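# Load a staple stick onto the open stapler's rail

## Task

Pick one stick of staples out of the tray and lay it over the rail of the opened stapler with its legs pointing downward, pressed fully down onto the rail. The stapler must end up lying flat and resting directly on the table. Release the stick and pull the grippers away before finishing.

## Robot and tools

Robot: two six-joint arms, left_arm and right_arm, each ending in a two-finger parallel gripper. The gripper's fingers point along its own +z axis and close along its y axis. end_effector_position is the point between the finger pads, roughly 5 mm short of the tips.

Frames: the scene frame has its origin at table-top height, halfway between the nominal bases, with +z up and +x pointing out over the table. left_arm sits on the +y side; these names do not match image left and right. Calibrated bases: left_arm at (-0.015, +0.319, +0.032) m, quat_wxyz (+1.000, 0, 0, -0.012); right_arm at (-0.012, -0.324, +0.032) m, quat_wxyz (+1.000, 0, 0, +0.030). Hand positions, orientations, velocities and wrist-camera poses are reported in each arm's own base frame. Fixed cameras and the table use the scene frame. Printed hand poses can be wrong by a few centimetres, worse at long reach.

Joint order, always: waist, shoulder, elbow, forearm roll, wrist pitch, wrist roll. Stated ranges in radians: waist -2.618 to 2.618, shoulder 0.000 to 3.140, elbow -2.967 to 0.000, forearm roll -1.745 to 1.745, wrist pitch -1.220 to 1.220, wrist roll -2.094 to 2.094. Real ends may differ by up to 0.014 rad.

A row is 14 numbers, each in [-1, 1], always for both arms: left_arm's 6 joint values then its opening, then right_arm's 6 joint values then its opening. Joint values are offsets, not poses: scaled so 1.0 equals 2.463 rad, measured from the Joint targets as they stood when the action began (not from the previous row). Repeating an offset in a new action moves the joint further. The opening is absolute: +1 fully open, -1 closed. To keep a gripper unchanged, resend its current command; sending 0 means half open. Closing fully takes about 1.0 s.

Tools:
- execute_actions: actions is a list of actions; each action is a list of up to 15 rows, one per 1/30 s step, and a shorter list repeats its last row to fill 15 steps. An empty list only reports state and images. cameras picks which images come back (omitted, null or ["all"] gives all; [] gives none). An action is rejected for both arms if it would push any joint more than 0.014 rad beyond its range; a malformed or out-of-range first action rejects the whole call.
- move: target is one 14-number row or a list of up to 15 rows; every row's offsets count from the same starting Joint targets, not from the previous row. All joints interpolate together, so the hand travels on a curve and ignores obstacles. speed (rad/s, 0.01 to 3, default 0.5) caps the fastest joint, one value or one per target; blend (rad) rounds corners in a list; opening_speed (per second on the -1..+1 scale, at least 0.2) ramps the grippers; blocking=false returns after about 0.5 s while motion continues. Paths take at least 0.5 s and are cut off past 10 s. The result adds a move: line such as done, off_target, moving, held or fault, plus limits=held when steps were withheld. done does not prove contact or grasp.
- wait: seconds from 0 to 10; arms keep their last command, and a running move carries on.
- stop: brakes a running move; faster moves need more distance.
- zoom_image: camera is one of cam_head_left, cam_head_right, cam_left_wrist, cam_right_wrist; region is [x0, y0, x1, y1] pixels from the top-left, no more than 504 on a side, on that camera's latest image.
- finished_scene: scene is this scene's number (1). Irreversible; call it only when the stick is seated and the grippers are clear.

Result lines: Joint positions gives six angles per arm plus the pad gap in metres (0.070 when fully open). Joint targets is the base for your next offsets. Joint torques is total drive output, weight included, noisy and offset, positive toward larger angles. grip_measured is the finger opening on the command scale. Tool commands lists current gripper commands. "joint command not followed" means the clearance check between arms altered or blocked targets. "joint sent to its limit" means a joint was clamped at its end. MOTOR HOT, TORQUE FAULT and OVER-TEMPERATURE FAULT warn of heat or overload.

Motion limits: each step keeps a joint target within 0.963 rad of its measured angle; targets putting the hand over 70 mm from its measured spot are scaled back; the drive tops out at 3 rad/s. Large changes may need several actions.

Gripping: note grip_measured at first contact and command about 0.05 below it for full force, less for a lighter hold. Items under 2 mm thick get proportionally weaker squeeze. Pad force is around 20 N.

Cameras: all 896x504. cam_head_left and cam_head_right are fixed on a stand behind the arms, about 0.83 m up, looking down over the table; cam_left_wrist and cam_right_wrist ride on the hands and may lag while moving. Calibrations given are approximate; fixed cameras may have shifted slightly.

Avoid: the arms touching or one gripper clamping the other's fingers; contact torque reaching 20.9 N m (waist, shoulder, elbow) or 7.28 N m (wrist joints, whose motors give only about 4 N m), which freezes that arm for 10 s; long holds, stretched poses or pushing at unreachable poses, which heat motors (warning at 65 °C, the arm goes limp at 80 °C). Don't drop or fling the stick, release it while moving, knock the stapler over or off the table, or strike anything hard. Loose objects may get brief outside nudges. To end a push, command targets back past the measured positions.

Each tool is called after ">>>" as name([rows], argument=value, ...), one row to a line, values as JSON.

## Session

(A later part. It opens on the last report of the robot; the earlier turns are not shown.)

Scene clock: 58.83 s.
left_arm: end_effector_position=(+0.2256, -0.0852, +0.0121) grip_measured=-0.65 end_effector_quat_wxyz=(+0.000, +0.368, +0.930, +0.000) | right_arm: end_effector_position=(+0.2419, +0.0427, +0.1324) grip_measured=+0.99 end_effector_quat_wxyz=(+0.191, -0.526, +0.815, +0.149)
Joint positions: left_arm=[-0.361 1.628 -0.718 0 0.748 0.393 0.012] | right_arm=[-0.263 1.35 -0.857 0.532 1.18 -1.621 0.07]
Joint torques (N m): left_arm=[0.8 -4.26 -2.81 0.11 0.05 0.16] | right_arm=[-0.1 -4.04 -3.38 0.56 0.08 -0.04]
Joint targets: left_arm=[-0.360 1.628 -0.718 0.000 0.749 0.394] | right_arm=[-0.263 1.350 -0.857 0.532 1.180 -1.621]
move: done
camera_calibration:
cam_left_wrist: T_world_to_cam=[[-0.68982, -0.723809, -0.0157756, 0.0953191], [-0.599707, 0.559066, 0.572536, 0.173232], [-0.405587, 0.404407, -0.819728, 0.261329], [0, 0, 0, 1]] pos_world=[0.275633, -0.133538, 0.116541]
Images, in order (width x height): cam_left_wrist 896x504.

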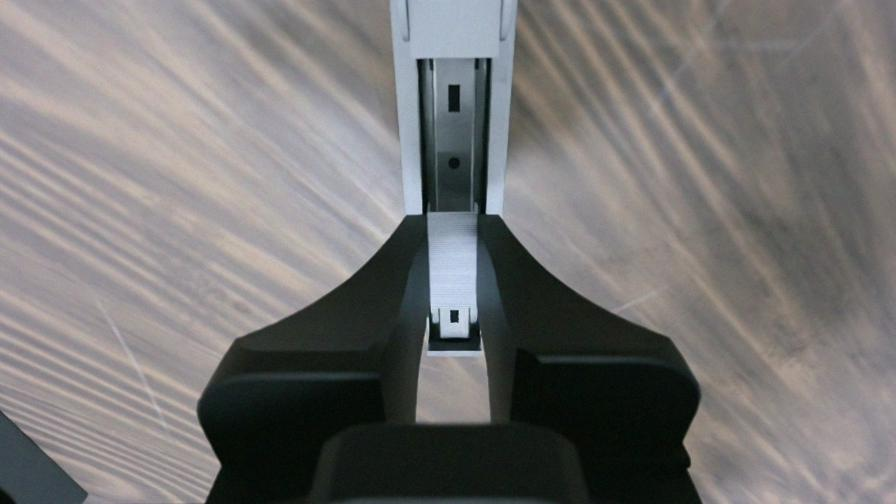

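>>> move(target=[-0.0009,0.0097,0.007,0,-0.0171,0.0028,-0.77,0,0,0,0,0,0,1], speed=0.05, cameras=["cam_left_wrist"])

>>> zoom_image(camera="cam_left_wrist", region=[400, 80, 510, 360])

Scene clock: 64.67 s.
left_arm: end_effector_position=(+0.2253, -0.0854, +0.0033) grip_measured=-0.65 end_effector_quat_wxyz=(+0.001, +0.372, +0.928, +0.000) | right_arm: end_effector_position=(+0.2419, +0.0427, +0.1324) grip_measured=+0.99 end_effector_quat_wxyz=(+0.191, -0.526, +0.815, +0.149)
Joint positions: left_arm=[-0.362 1.651 -0.7 0 0.706 0.4 0.012] | right_arm=[-0.263 1.35 -0.857 0.532 1.18 -1.621 0.07]
Joint torques (N m): left_arm=[-0.45 -4.13 -2.5 0.09 0.01 0.18] | right_arm=[-0.04 -4.05 -3.35 0.55 0.1 -0.06]
Joint targets: left_arm=[-0.363 1.652 -0.701 0.000 0.706 0.400] | right_arm=[-0.263 1.350 -0.857 0.532 1.180 -1.621]
move: done
camera_calibration:
cam_left_wrist: T_world_to_cam=[[-0.695277, -0.718558, -0.0162573, 0.0966629], [-0.596115, 0.56387, 0.571574, 0.177771], [-0.401542, 0.407094, -0.820389, 0.253391], [0, 0, 0, 1]] pos_world=[0.274927, -0.133936, 0.107841]
Images, in order (width x height): cam_left_wrist 896x504.

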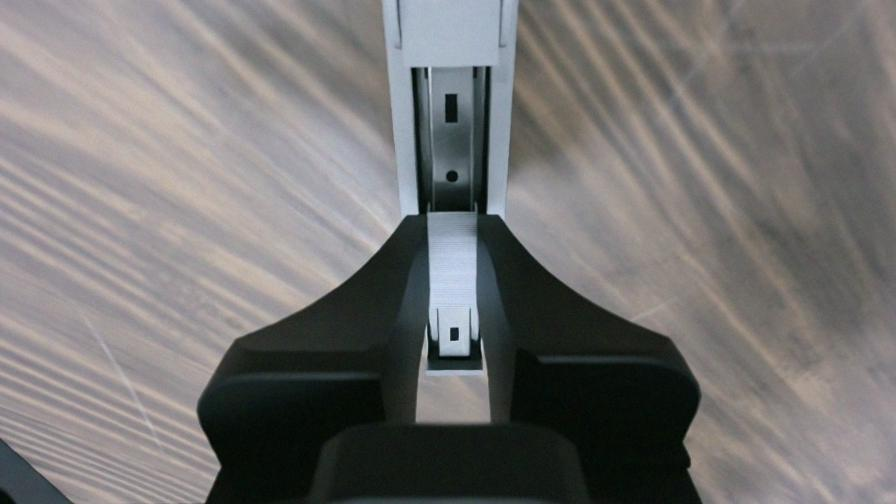

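Scaled by 1.800 from the camera's 896x504 image, which has a finer 1280x720 frame.

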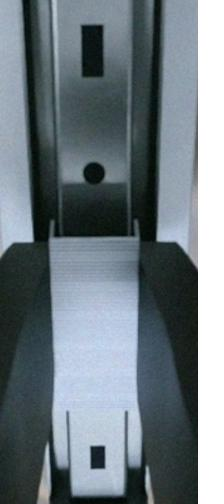

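>>> move(target=[0,0.0032,0.0023,0,-0.0057,-0.0032,-0.77,0,0,0,0,0,0,1], speed=0.04, cameras=["cam_left_wrist"])

>>> zoom_image(camera="cam_left_wrist", region=[400, 80, 510, 360])

>>> zoom_image(camera="cam_left_wrist", region=[400, 150, 510, 260])

>>> zoom_image(camera="cam_left_wrist", region=[400, 270, 510, 380])

Scene clock: 68.03 s.
left_arm: end_effector_position=(+0.2253, -0.0853, +0.0006) grip_measured=-0.65 end_effector_quat_wxyz=(+0.001, +0.369, +0.929, +0.000) | right_arm: end_effector_position=(+0.2419, +0.0427, +0.1324) grip_measured=+0.99 end_effector_quat_wxyz=(+0.191, -0.526, +0.815, +0.149)
Joint positions: left_arm=[-0.362 1.658 -0.695 0 0.693 0.393 0.012] | right_arm=[-0.263 1.35 -0.857 0.532 1.18 -1.621 0.07]
Joint torques (N m): left_arm=[-0.4 -3.95 -2.33 0.07 -0.04 -0.2] | right_arm=[0.04 -3.97 -3.16 0.57 0.12 -0.01]
Joint targets: left_arm=[-0.363 1.659 -0.695 0.000 0.692 0.393] | right_arm=[-0.263 1.350 -0.857 0.532 1.180 -1.621]
move: done
camera_calibration:
cam_left_wrist: T_world_to_cam=[[-0.690602, -0.723047, -0.0165099, 0.0951154], [-0.600141, 0.560173, 0.570997, 0.179882], [-0.403609, 0.404239, -0.820786, 0.251445], [0, 0, 0, 1]] pos_world=[0.275127, -0.133636, 0.105241]
Images, in order (width x height): cam_left_wrist 896x504.

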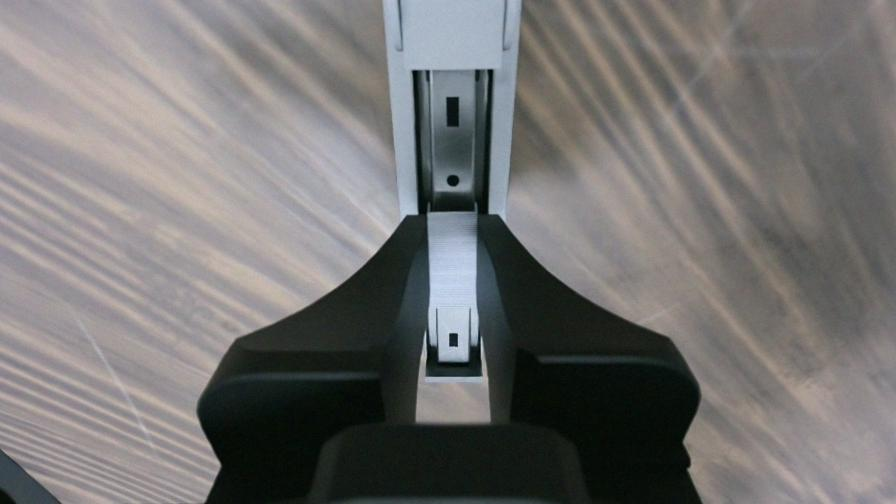

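Scaled by 1.800 from the camera's 896x504 image, which has a finer 1280x720 frame.

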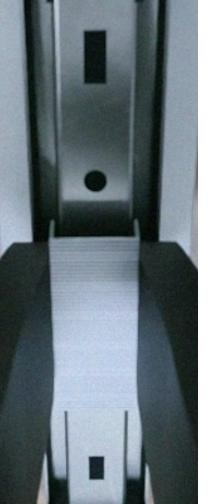

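Scaled by 4.582 from the camera's 896x504 image, which has a finer 1280x720 frame.

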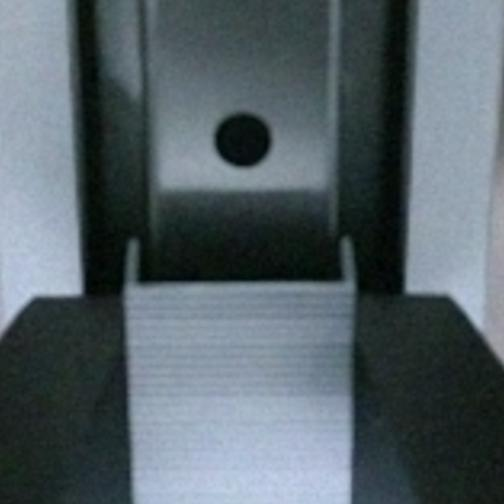

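Scaled by 4.582 from the camera's 896x504 image, which has a finer 1280x720 frame.

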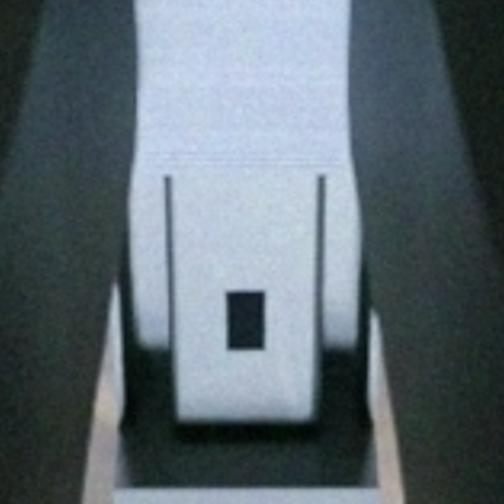

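>>> move(target=[0,0.0016,0.0012,0,-0.0029,0,-0.77,0,0,0,0,0,0,1], speed=0.03, cameras=[])

>>> move(target=[0,0.0016,0.0012,0,-0.0029,0,-0.77,0,0,0,0,0,0,1], speed=0.03, cameras=["cam_left_wrist"])

>>> zoom_image(camera="cam_left_wrist", region=[400, 150, 510, 260])

>>> zoom_image(camera="cam_left_wrist", region=[400, 270, 510, 380])

Scene clock: 72.37 s.
left_arm: end_effector_position=(+0.2252, -0.0853, -0.0008) grip_measured=-0.65 end_effector_quat_wxyz=(+0.001, +0.369, +0.929, +0.000) | right_arm: end_effector_position=(+0.2419, +0.0427, +0.1324) grip_measured=+0.99 end_effector_quat_wxyz=(+0.191, -0.526, +0.815, +0.149)
Joint positions: left_arm=[-0.362 1.662 -0.693 0 0.687 0.393 0.012] | right_arm=[-0.263 1.35 -0.857 0.532 1.18 -1.621 0.07]
Joint torques (N m): left_arm=[-0.36 -3.56 -2.02 0.06 -0.24 -0.2] | right_arm=[0.08 -3.9 -3.34 0.54 0.09 -0.05]
Joint targets: left_arm=[-0.363 1.663 -0.692 0.000 0.685 0.393] | right_arm=[-0.263 1.350 -0.857 0.532 1.180 -1.621]
move: done
No camera images: "cameras" was empty.

Scene clock: 73.07 s.
left_arm: end_effector_position=(+0.2251, -0.0853, -0.0013) grip_measured=-0.65 end_effector_quat_wxyz=(+0.002, +0.369, +0.929, +0.000) | right_arm: end_effector_position=(+0.2419, +0.0427, +0.1324) grip_measured=+0.99 end_effector_quat_wxyz=(+0.191, -0.526, +0.815, +0.149)
Joint positions: left_arm=[-0.362 1.662 -0.69 0 0.682 0.393 0.012] | right_arm=[-0.263 1.35 -0.857 0.532 1.18 -1.621 0.07]
Joint torques (N m): left_arm=[-0.34 1.09 -0.88 0.02 -1.65 -0.15] | right_arm=[0.07 -3.96 -3.38 0.58 0.08 -0.02]
Joint targets: left_arm=[-0.363 1.667 -0.689 0.000 0.678 0.393] | right_arm=[-0.263 1.350 -0.857 0.532 1.180 -1.621]
move: done
camera_calibration:
cam_left_wrist: T_world_to_cam=[[-0.690533, -0.723095, -0.0172762, 0.0950056], [-0.601148, 0.560467, 0.569647, 0.181009], [-0.402226, 0.403745, -0.821708, 0.249372], [0, 0, 0, 1]] pos_world=[0.274721, -0.133434, 0.103441]
Images, in order (width x height): cam_left_wrist 896x504.

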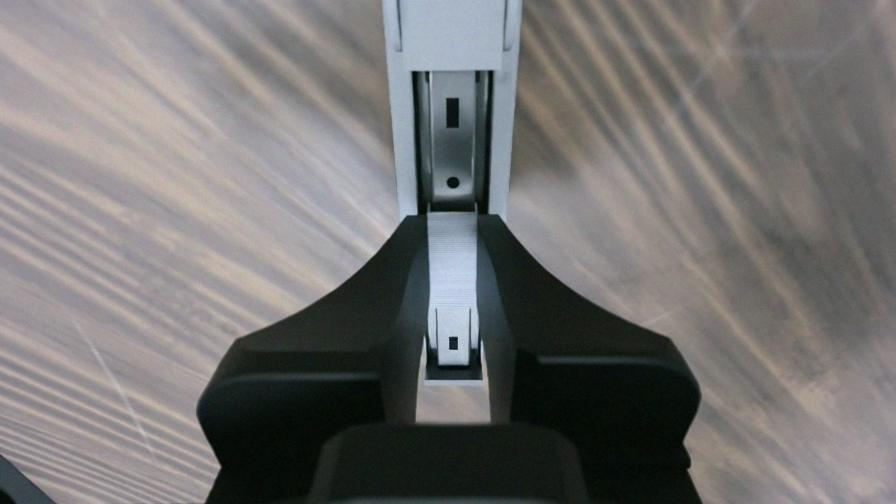

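Scaled by 4.582 from the camera's 896x504 image, which has a finer 1280x720 frame.

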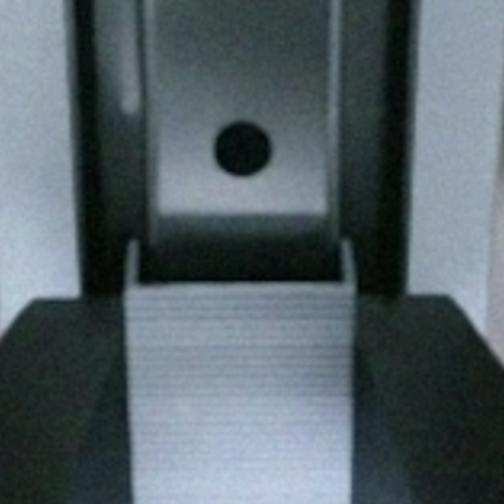

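Scaled by 4.582 from the camera's 896x504 image, which has a finer 1280x720 frame.

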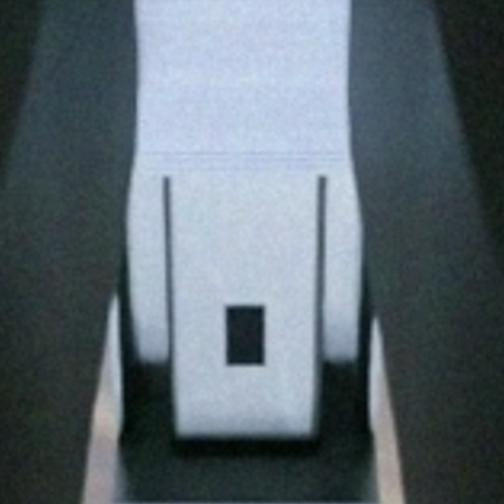

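>>> move(target=[0,-0.0012,-0.0009,0,0.0021,0,-0.77,0,0,0,0,0,0,1], speed=0.03, cameras=[])

>>> move(target=[0,0,0,0,0,0,-0.5,0,0,0,0,0,0,1], opening_speed=0.2, cameras=["cam_left_wrist"])

>>> zoom_image(camera="cam_left_wrist", region=[400, 150, 510, 260])

>>> zoom_image(camera="cam_left_wrist", region=[400, 270, 510, 380])

Scene clock: 76.10 s.
left_arm: end_effector_position=(+0.2253, -0.0853, -0.0015) grip_measured=-0.65 end_effector_quat_wxyz=(+0.001, +0.369, +0.929, +0.000) | right_arm: end_effector_position=(+0.2419, +0.0427, +0.1324) grip_measured=+0.99 end_effector_quat_wxyz=(+0.191, -0.526, +0.815, +0.149)
Joint positions: left_arm=[-0.362 1.664 -0.691 0 0.682 0.393 0.012] | right_arm=[-0.263 1.35 -0.857 0.532 1.18 -1.621 0.07]
Joint torques (N m): left_arm=[-0.32 4.11 -1.14 -0.13 -2.24 0.05] | right_arm=[-0.13 -4.15 -3.28 0.57 0.12 0.01]
Joint targets: left_arm=[-0.363 1.664 -0.691 0.000 0.683 0.393] | right_arm=[-0.263 1.350 -0.857 0.532 1.180 -1.621]
move: done
No camera images: "cameras" was empty.

Scene clock: 77.67 s.
left_arm: end_effector_position=(+0.2263, -0.0857, -0.0019) grip_measured=-0.50 end_effector_quat_wxyz=(+0.002, +0.369, +0.929, +0.000) | right_arm: end_effector_position=(+0.2419, +0.0427, +0.1324) grip_measured=+0.99 end_effector_quat_wxyz=(+0.191, -0.526, +0.815, +0.149)
Joint positions: left_arm=[-0.362 1.667 -0.693 0 0.679 0.393 0.017] | right_arm=[-0.263 1.35 -0.857 0.532 1.18 -1.621 0.07]
Joint torques (N m): left_arm=[-0.33 0.22 1.77 -0.13 0.52 0.14] | right_arm=[-0.21 -3.99 -3.36 0.57 0.12 -0.02]
Joint targets: left_arm=[-0.363 1.664 -0.691 0.000 0.683 0.393] | right_arm=[-0.263 1.350 -0.857 0.532 1.180 -1.621]
move: done
camera_calibration:
cam_left_wrist: T_world_to_cam=[[-0.690486, -0.72313, -0.0177022, 0.0954904], [-0.601793, 0.560704, 0.568732, 0.182537], [-0.401341, 0.403354, -0.822333, 0.249249], [0, 0, 0, 1]] pos_world=[0.275818, -0.133833, 0.102841]
Images, in order (width x height): cam_left_wrist 896x504.

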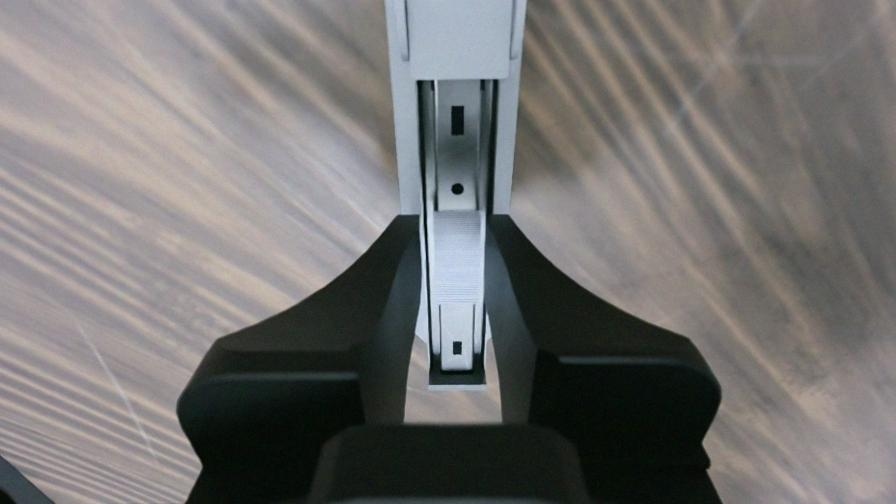

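Scaled by 4.582 from the camera's 896x504 image, which has a finer 1280x720 frame.

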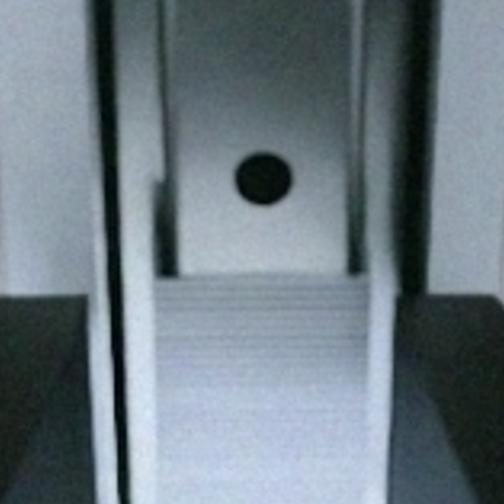

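Scaled by 4.582 from the camera's 896x504 image, which has a finer 1280x720 frame.

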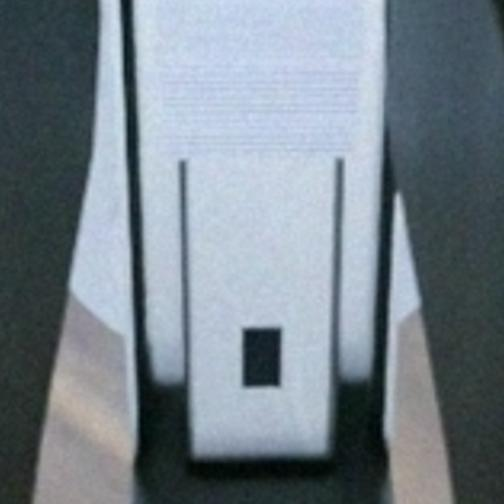

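>>> move([
  [0,-0.0146,-0.011,0,0.0268,0,-0.5,0,0,0,0,0,0,1],
  [0,-0.052,-0.043,0,0.0958,0,-0.5,0,0,0,0,0,0,1],
], speed=[0.05,0.1], cameras=[])

>>> move(target=[0,0,0,0,0,0,-1,0,0,0,0,0,0,1], opening_speed=0.5, cameras=["cam_left_wrist"])

>>> zoom_image(camera="cam_left_wrist", region=[400, 100, 510, 260])

Scene clock: 82.93 s.
left_arm: end_effector_position=(+0.2257, -0.0853, +0.0501) grip_measured=-0.50 end_effector_quat_wxyz=(+0.000, +0.369, +0.929, +0.000) | right_arm: end_effector_position=(+0.2419, +0.0427, +0.1324) grip_measured=+0.99 end_effector_quat_wxyz=(+0.191, -0.526, +0.815, +0.149)
Joint positions: left_arm=[-0.362 1.536 -0.797 0.001 0.92 0.393 0.018] | right_arm=[-0.263 1.35 -0.857 0.532 1.18 -1.621 0.07]
Joint torques (N m): left_arm=[-0.36 -4.11 -3.49 -0.09 -0.08 -0.22] | right_arm=[0.05 -4.02 -3.21 0.56 0.08 -0.02]
Joint targets: left_arm=[-0.363 1.536 -0.797 0.000 0.919 0.393] | right_arm=[-0.263 1.350 -0.857 0.532 1.180 -1.621]
move: done
No camera images: "cameras" was empty.

Scene clock: 84.13 s.
left_arm: end_effector_position=(+0.2257, -0.0853, +0.0501) grip_measured=-1.00 end_effector_quat_wxyz=(+0.000, +0.369, +0.929, +0.000) | right_arm: end_effector_position=(+0.2419, +0.0427, +0.1324) grip_measured=+0.99 end_effector_quat_wxyz=(+0.191, -0.526, +0.815, +0.149)
Joint positions: left_arm=[-0.362 1.536 -0.797 0.001 0.92 0.393 0] | right_arm=[-0.263 1.35 -0.857 0.532 1.18 -1.621 0.07]
Joint torques (N m): left_arm=[-0.38 -3.63 -2.78 -0.08 -0.07 -0.21] | right_arm=[0.03 -3.96 -3.2 0.57 0.09 -0.04]
Joint targets: left_arm=[-0.363 1.536 -0.797 0.000 0.919 0.393] | right_arm=[-0.263 1.350 -0.857 0.532 1.180 -1.621]
move: done
camera_calibration:
cam_left_wrist: T_world_to_cam=[[-0.690948, -0.722723, -0.016198, 0.096294], [-0.598627, 0.55946, 0.57328, 0.151229], [-0.40526, 0.405803, -0.8192, 0.292576], [0, 0, 0, 1]] pos_world=[0.275634, -0.133741, 0.154541]
Images, in order (width x height): cam_left_wrist 896x504.

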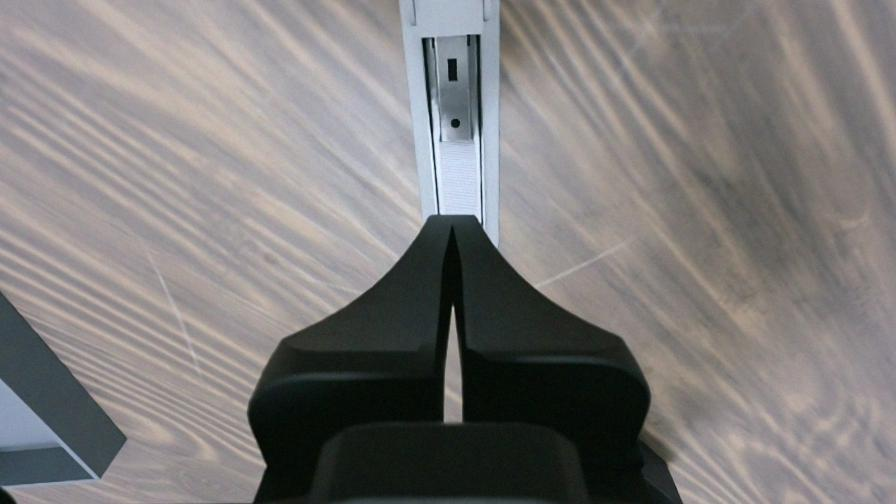

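Scaled by 3.150 from the camera's 896x504 image, which has a finer 1280x720 frame.

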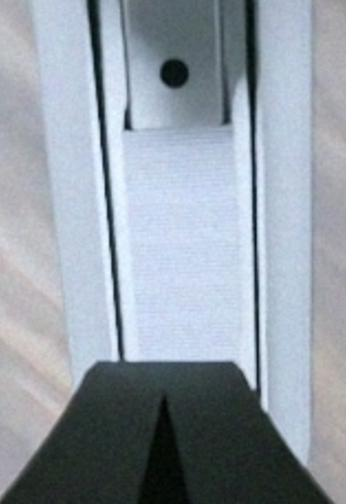

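>>> move(target=[0.0032,0.0393,0.0425,0,-0.0818,0,-1,0,0,0,0,0,0,1], speed=0.08, cameras=[])

>>> move(target=[0,0.0032,0.0023,0,-0.0057,0,-1,0,0,0,0,0,0,1], speed=0.03, cameras=[])

>>> move(target=[0,0.0016,0.0012,0,-0.0029,0,-1,0,0,0,0,0,0,1], speed=0.03, cameras=["cam_left_wrist"])

Scene clock: 89.77 s.
left_arm: end_effector_position=(+0.2227, -0.0824, +0.0061) grip_measured=-1.00 end_effector_quat_wxyz=(+0.000, +0.366, +0.931, +0.000) | right_arm: end_effector_position=(+0.2419, +0.0427, +0.1324) grip_measured=+0.99 end_effector_quat_wxyz=(+0.191, -0.526, +0.815, +0.149)
Joint positions: left_arm=[-0.355 1.633 -0.692 0.001 0.717 0.393 0] | right_arm=[-0.263 1.35 -0.857 0.532 1.18 -1.621 0.07]
Joint torques (N m): left_arm=[0.8 -4.12 -2.7 -0.03 0.04 -0.18] | right_arm=[-0.06 -4.23 -3.34 0.53 0.08 0]
Joint targets: left_arm=[-0.355 1.633 -0.692 0.000 0.718 0.393] | right_arm=[-0.263 1.350 -0.857 0.532 1.180 -1.621]
move: done
No camera images: "cameras" was empty.

Scene clock: 90.47 s.
left_arm: end_effector_position=(+0.2229, -0.0824, +0.0035) grip_measured=-1.00 end_effector_quat_wxyz=(+0.001, +0.366, +0.931, +0.000) | right_arm: end_effector_position=(+0.2419, +0.0427, +0.1324) grip_measured=+0.99 end_effector_quat_wxyz=(+0.191, -0.526, +0.815, +0.149)
Joint positions: left_arm=[-0.355 1.64 -0.687 0.001 0.704 0.393 0] | right_arm=[-0.263 1.35 -0.857 0.532 1.18 -1.621 0.07]
Joint torques (N m): left_arm=[0.73 -3.94 -2.39 -0.03 -0.03 -0.17] | right_arm=[-0.05 -3.94 -3.16 0.53 0.09 -0.01]
Joint targets: left_arm=[-0.355 1.641 -0.687 0.000 0.704 0.393] | right_arm=[-0.263 1.350 -0.857 0.532 1.180 -1.621]
move: done
No camera images: "cameras" was empty.

Scene clock: 91.17 s.
left_arm: end_effector_position=(+0.2226, -0.0823, +0.0019) grip_measured=-1.00 end_effector_quat_wxyz=(+0.001, +0.366, +0.931, +0.000) | right_arm: end_effector_position=(+0.2419, +0.0427, +0.1324) grip_measured=+0.99 end_effector_quat_wxyz=(+0.191, -0.526, +0.815, +0.149)
Joint positions: left_arm=[-0.355 1.644 -0.684 0.001 0.696 0.393 0] | right_arm=[-0.263 1.35 -0.857 0.532 1.18 -1.621 0.07]
Joint torques (N m): left_arm=[0.68 -3.92 -2.36 -0.02 -0.06 -0.17] | right_arm=[-0.12 -4.18 -3.18 0.6 0.09 -0.04]
Joint targets: left_arm=[-0.355 1.645 -0.684 0.000 0.697 0.393] | right_arm=[-0.263 1.350 -0.857 0.532 1.180 -1.621]
move: done
camera_calibration:
cam_left_wrist: T_world_to_cam=[[-0.685817, -0.727582, -0.0167267, 0.0939908], [-0.603502, 0.555714, 0.57181, 0.176161], [-0.406744, 0.402252, -0.820215, 0.250665], [0, 0, 0, 1]] pos_world=[0.272731, -0.13034, 0.106441]
Images, in order (width x height): cam_left_wrist 896x504.

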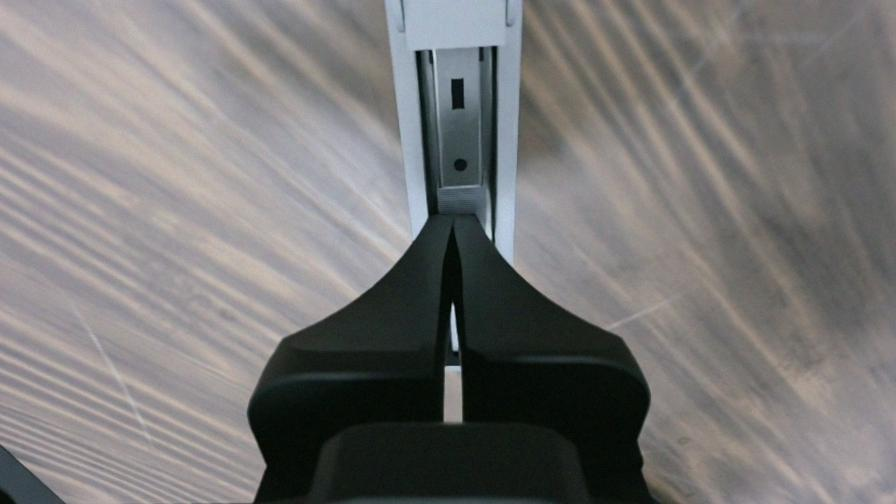

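>>> move(target=[0,0.0013,0.0009,0,-0.0023,0,-1,0,0,0,0,0,0,1], speed=0.03, cameras=[])

>>> move(target=[0,0.0013,0.0009,0,-0.0023,0,-1,0,0,0,0,0,0,1], speed=0.03, cameras=[])

>>> move(target=[0,0.0011,0.0008,0,-0.0019,0,-1,0,0,0,0,0,0,1], speed=0.03, cameras=["cam_left_wrist"])

Scene clock: 93.50 s.
left_arm: end_effector_position=(+0.2226, -0.0823, +0.0010) grip_measured=-1.00 end_effector_quat_wxyz=(+0.001, +0.366, +0.931, +0.000) | right_arm: end_effector_position=(+0.2419, +0.0427, +0.1324) grip_measured=+0.99 end_effector_quat_wxyz=(+0.191, -0.526, +0.815, +0.149)
Joint positions: left_arm=[-0.355 1.647 -0.682 0.001 0.691 0.393 0] | right_arm=[-0.263 1.35 -0.857 0.532 1.18 -1.621 0.07]
Joint torques (N m): left_arm=[0.49 -3.67 -2.13 -0.01 -0.16 -0.16] | right_arm=[-0.1 -3.95 -3.19 0.55 0.1 0]
Joint targets: left_arm=[-0.355 1.648 -0.682 0.000 0.691 0.393] | right_arm=[-0.263 1.350 -0.857 0.532 1.180 -1.621]
move: done
No camera images: "cameras" was empty.

Scene clock: 94.20 s.
left_arm: end_effector_position=(+0.2224, -0.0823, +0.0004) grip_measured=-1.00 end_effector_quat_wxyz=(+0.001, +0.366, +0.931, +0.000) | right_arm: end_effector_position=(+0.2419, +0.0427, +0.1324) grip_measured=+0.99 end_effector_quat_wxyz=(+0.191, -0.526, +0.815, +0.149)
Joint positions: left_arm=[-0.355 1.648 -0.68 0.001 0.689 0.393 0] | right_arm=[-0.263 1.35 -0.857 0.532 1.18 -1.621 0.07]
Joint torques (N m): left_arm=[0.42 -0.09 -1.12 -0.01 -1.36 -0.15] | right_arm=[-0.07 -4.1 -3.44 0.55 0.11 -0.02]
Joint targets: left_arm=[-0.355 1.651 -0.679 0.000 0.685 0.393] | right_arm=[-0.263 1.350 -0.857 0.532 1.180 -1.621]
move: done
No camera images: "cameras" was empty.

Scene clock: 94.93 s.
left_arm: end_effector_position=(+0.2238, -0.0828, +0.0001) grip_measured=-1.00 end_effector_quat_wxyz=(+0.004, +0.366, +0.931, +0.000) | right_arm: end_effector_position=(+0.2419, +0.0427, +0.1324) grip_measured=+0.99 end_effector_quat_wxyz=(+0.191, -0.526, +0.815, +0.149)
Joint positions: left_arm=[-0.355 1.649 -0.679 0.001 0.68 0.393 0] | right_arm=[-0.263 1.35 -0.857 0.532 1.18 -1.621 0.07]
Joint torques (N m): left_arm=[0.04 5.3 1.11 -0.15 -1.69 -0.14] | right_arm=[-0.06 -4.02 -3.24 0.57 0.08 -0.01]
Joint targets: left_arm=[-0.355 1.654 -0.677 0.000 0.681 0.393] | right_arm=[-0.263 1.350 -0.857 0.532 1.180 -1.621]
move: done
camera_calibration:
cam_left_wrist: T_world_to_cam=[[-0.685633, -0.727681, -0.0197121, 0.0944079], [-0.60766, 0.557217, 0.565914, 0.179251], [-0.400821, 0.399988, -0.824228, 0.248378], [0, 0, 0, 1]] pos_world=[0.273208, -0.130531, 0.105141]
Images, in order (width x height): cam_left_wrist 896x504.

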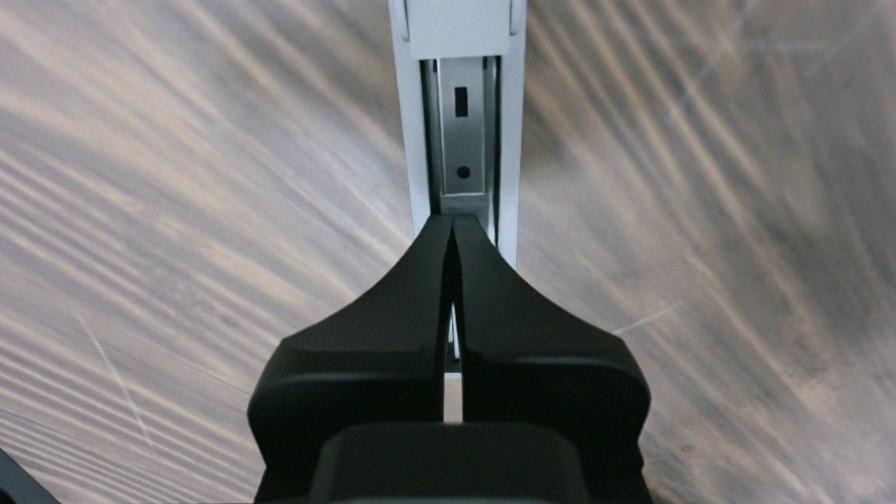

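>>> move([
  [0,-0.0162,-0.0122,0,0.03,0,-1,0,0,0,0,0,0,1],
  [0,-0.0479,-0.0487,0,0.0966,0,-1,0,0,0,0,0,0,1],
  [-0.1405,-0.3837,0.1453,0.0406,0.0126,-0.5258,-1,0,0,0,0,0,0,1],
], speed=[0.05,0.15,0.5])

>>> zoom_image(camera="cam_left_wrist", region=[220, 0, 480, 160])

>>> zoom_image(camera="cam_head_left", region=[310, 210, 450, 350])

Scene clock: 103.47 s.
left_arm: end_effector_position=(+0.1422, -0.1010, +0.0948) grip_measured=-1.00 end_effector_quat_wxyz=(+0.221, -0.070, +0.958, -0.168) | right_arm: end_effector_position=(+0.2419, +0.0427, +0.1324) grip_measured=+0.99 end_effector_quat_wxyz=(+0.191, -0.526, +0.815, +0.149)
Joint positions: left_arm=[-0.701 0.708 -0.319 0.1 0.712 -0.903 0] | right_arm=[-0.263 1.35 -0.857 0.532 1.18 -1.621 0.07]
Joint torques (N m): left_arm=[0.21 0.45 -4.55 0.19 -0.39 0.22] | right_arm=[-0.09 -4 -3.27 0.56 0.08 -0.02]
Joint targets: left_arm=[-0.701 0.709 -0.320 0.100 0.712 -0.902] | right_arm=[-0.263 1.350 -0.857 0.532 1.180 -1.621]
move: done
camera_calibration:
cam_left_wrist: T_world_to_cam=[[0.0598936, -0.939552, 0.337128, -0.13411], [-0.987541, -0.00653702, 0.157227, 0.122069], [-0.145519, -0.342345, -0.928237, 0.199527], [0, 0, 0, 1]] pos_world=[0.157615, -0.0568979, 0.211228]
cam_right_wrist: T_world_to_cam=[[0.921966, -0.38464, -0.0450589, -0.197131], [-0.37781, -0.918896, 0.113531, 0.114781], [-0.0850731, -0.0876483, -0.992512, 0.280151], [0, 0, 0, 1]] pos_world=[0.248946, 0.054202, 0.256139]

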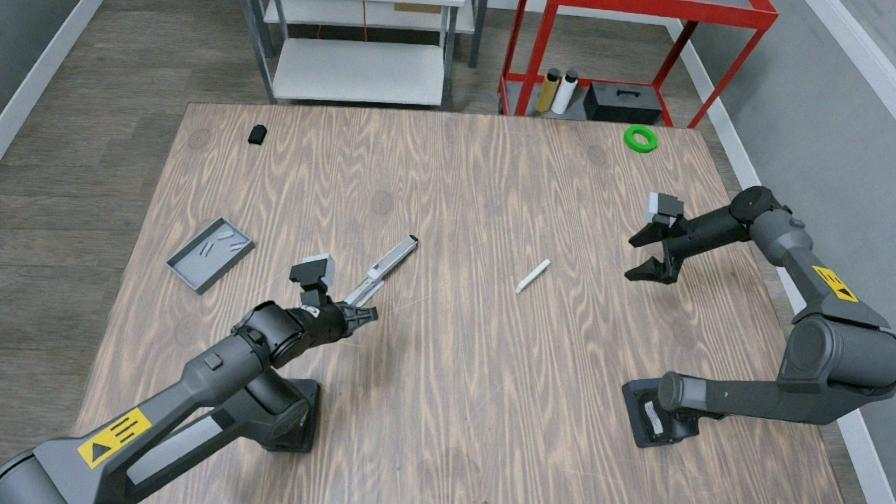

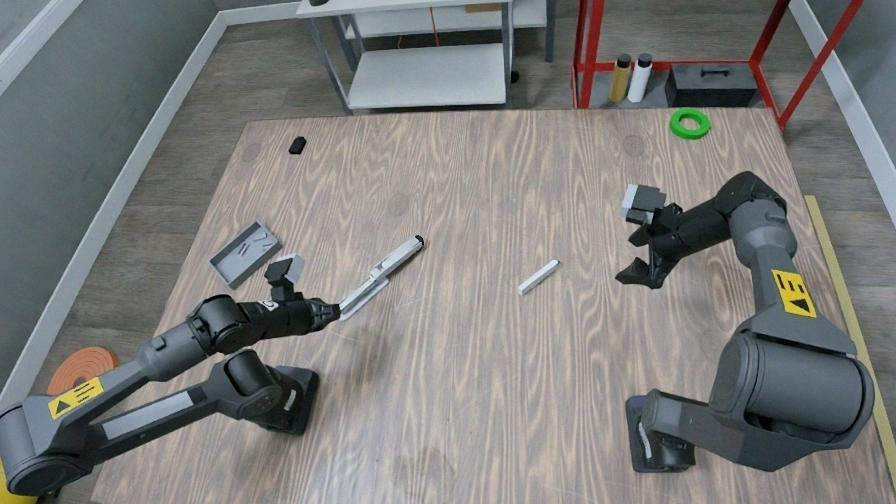

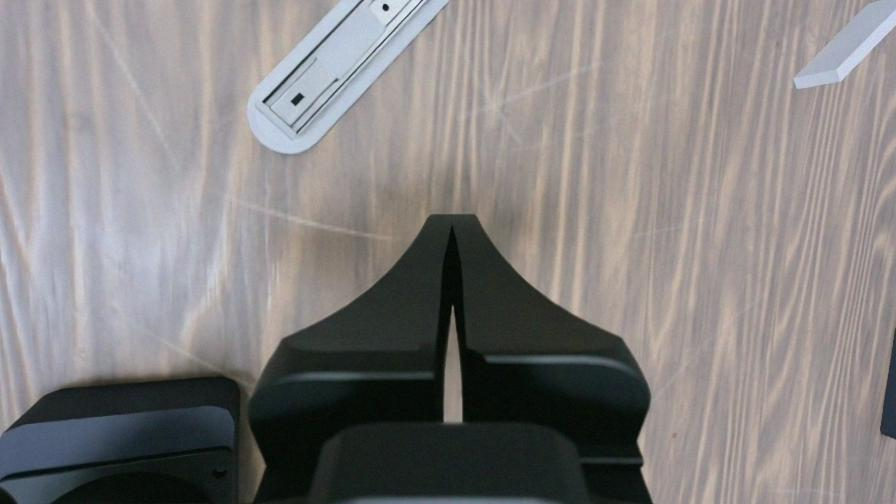

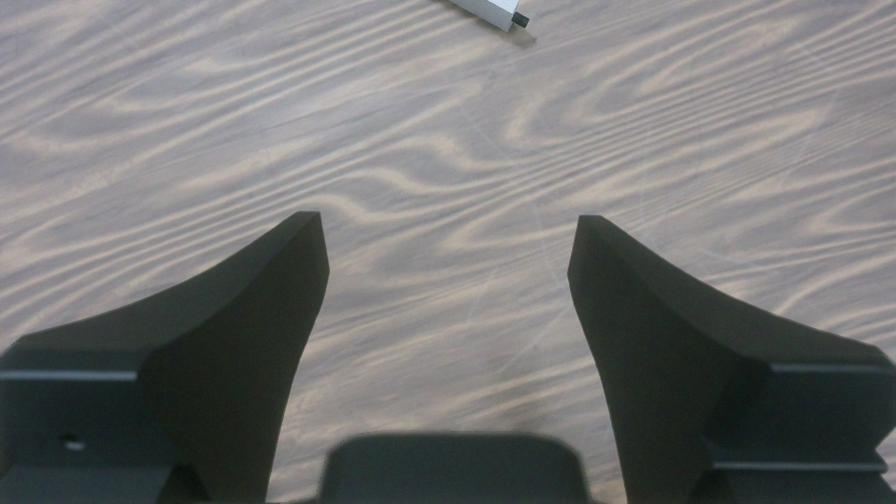

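Scaled by 1.938 from the camera's 896x504 image, which has a finer 1280x720 frame.

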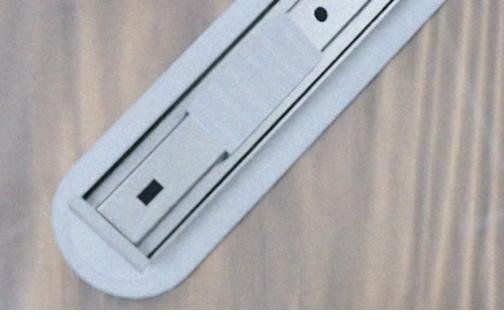

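Scaled by 3.600 from the camera's 896x504 image, which has a finer 1280x720 frame.

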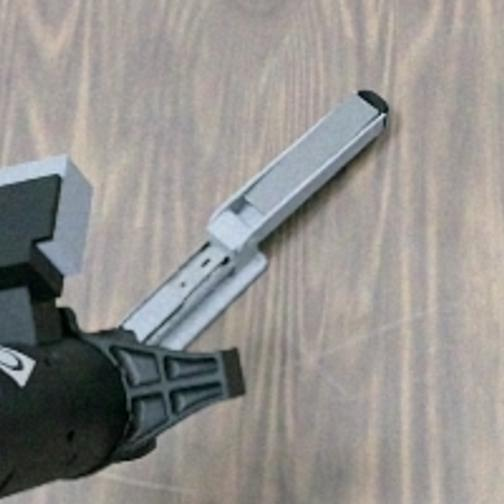

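>>> move(target=[-0.2,0,0,0,0,0,-1,0,0,0,0,0,0,1], cameras=["cam_head_left"])

>>> zoom_image(camera="cam_head_left", region=[310, 210, 450, 350])

Scene clock: 105.90 s.
left_arm: end_effector_position=(+0.0775, -0.1565, +0.0949) grip_measured=-1.00 end_effector_quat_wxyz=(+0.173, +0.166, +0.946, -0.217) | right_arm: end_effector_position=(+0.2419, +0.0427, +0.1324) grip_measured=+0.99 end_effector_quat_wxyz=(+0.191, -0.526, +0.815, +0.149)
Joint positions: left_arm=[-1.194 0.708 -0.32 0.1 0.712 -0.903 0] | right_arm=[-0.263 1.35 -0.857 0.532 1.18 -1.621 0.07]
Joint torques (N m): left_arm=[0.81 0.46 -4.55 0.06 -0.34 0.21] | right_arm=[0.05 -3.96 -3.23 0.53 0.09 -0.01]
Joint targets: left_arm=[-1.193 0.709 -0.320 0.100 0.712 -0.902] | right_arm=[-0.263 1.350 -0.857 0.532 1.180 -1.621]
move: done
Images, in order (width x height): cam_head_left 896x504.

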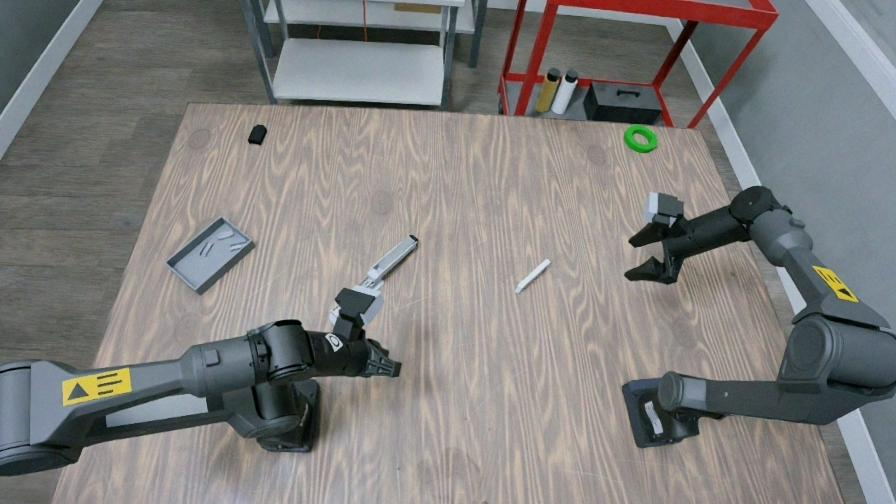

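Scaled by 3.600 from the camera's 896x504 image, which has a finer 1280x720 frame.

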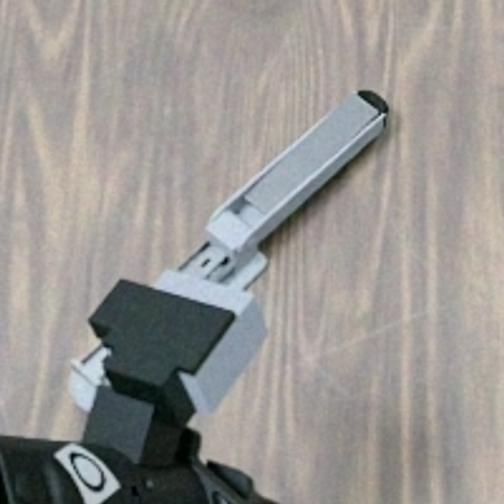

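>>> finished_scene(scene=2)

The scene is finished: the task was done.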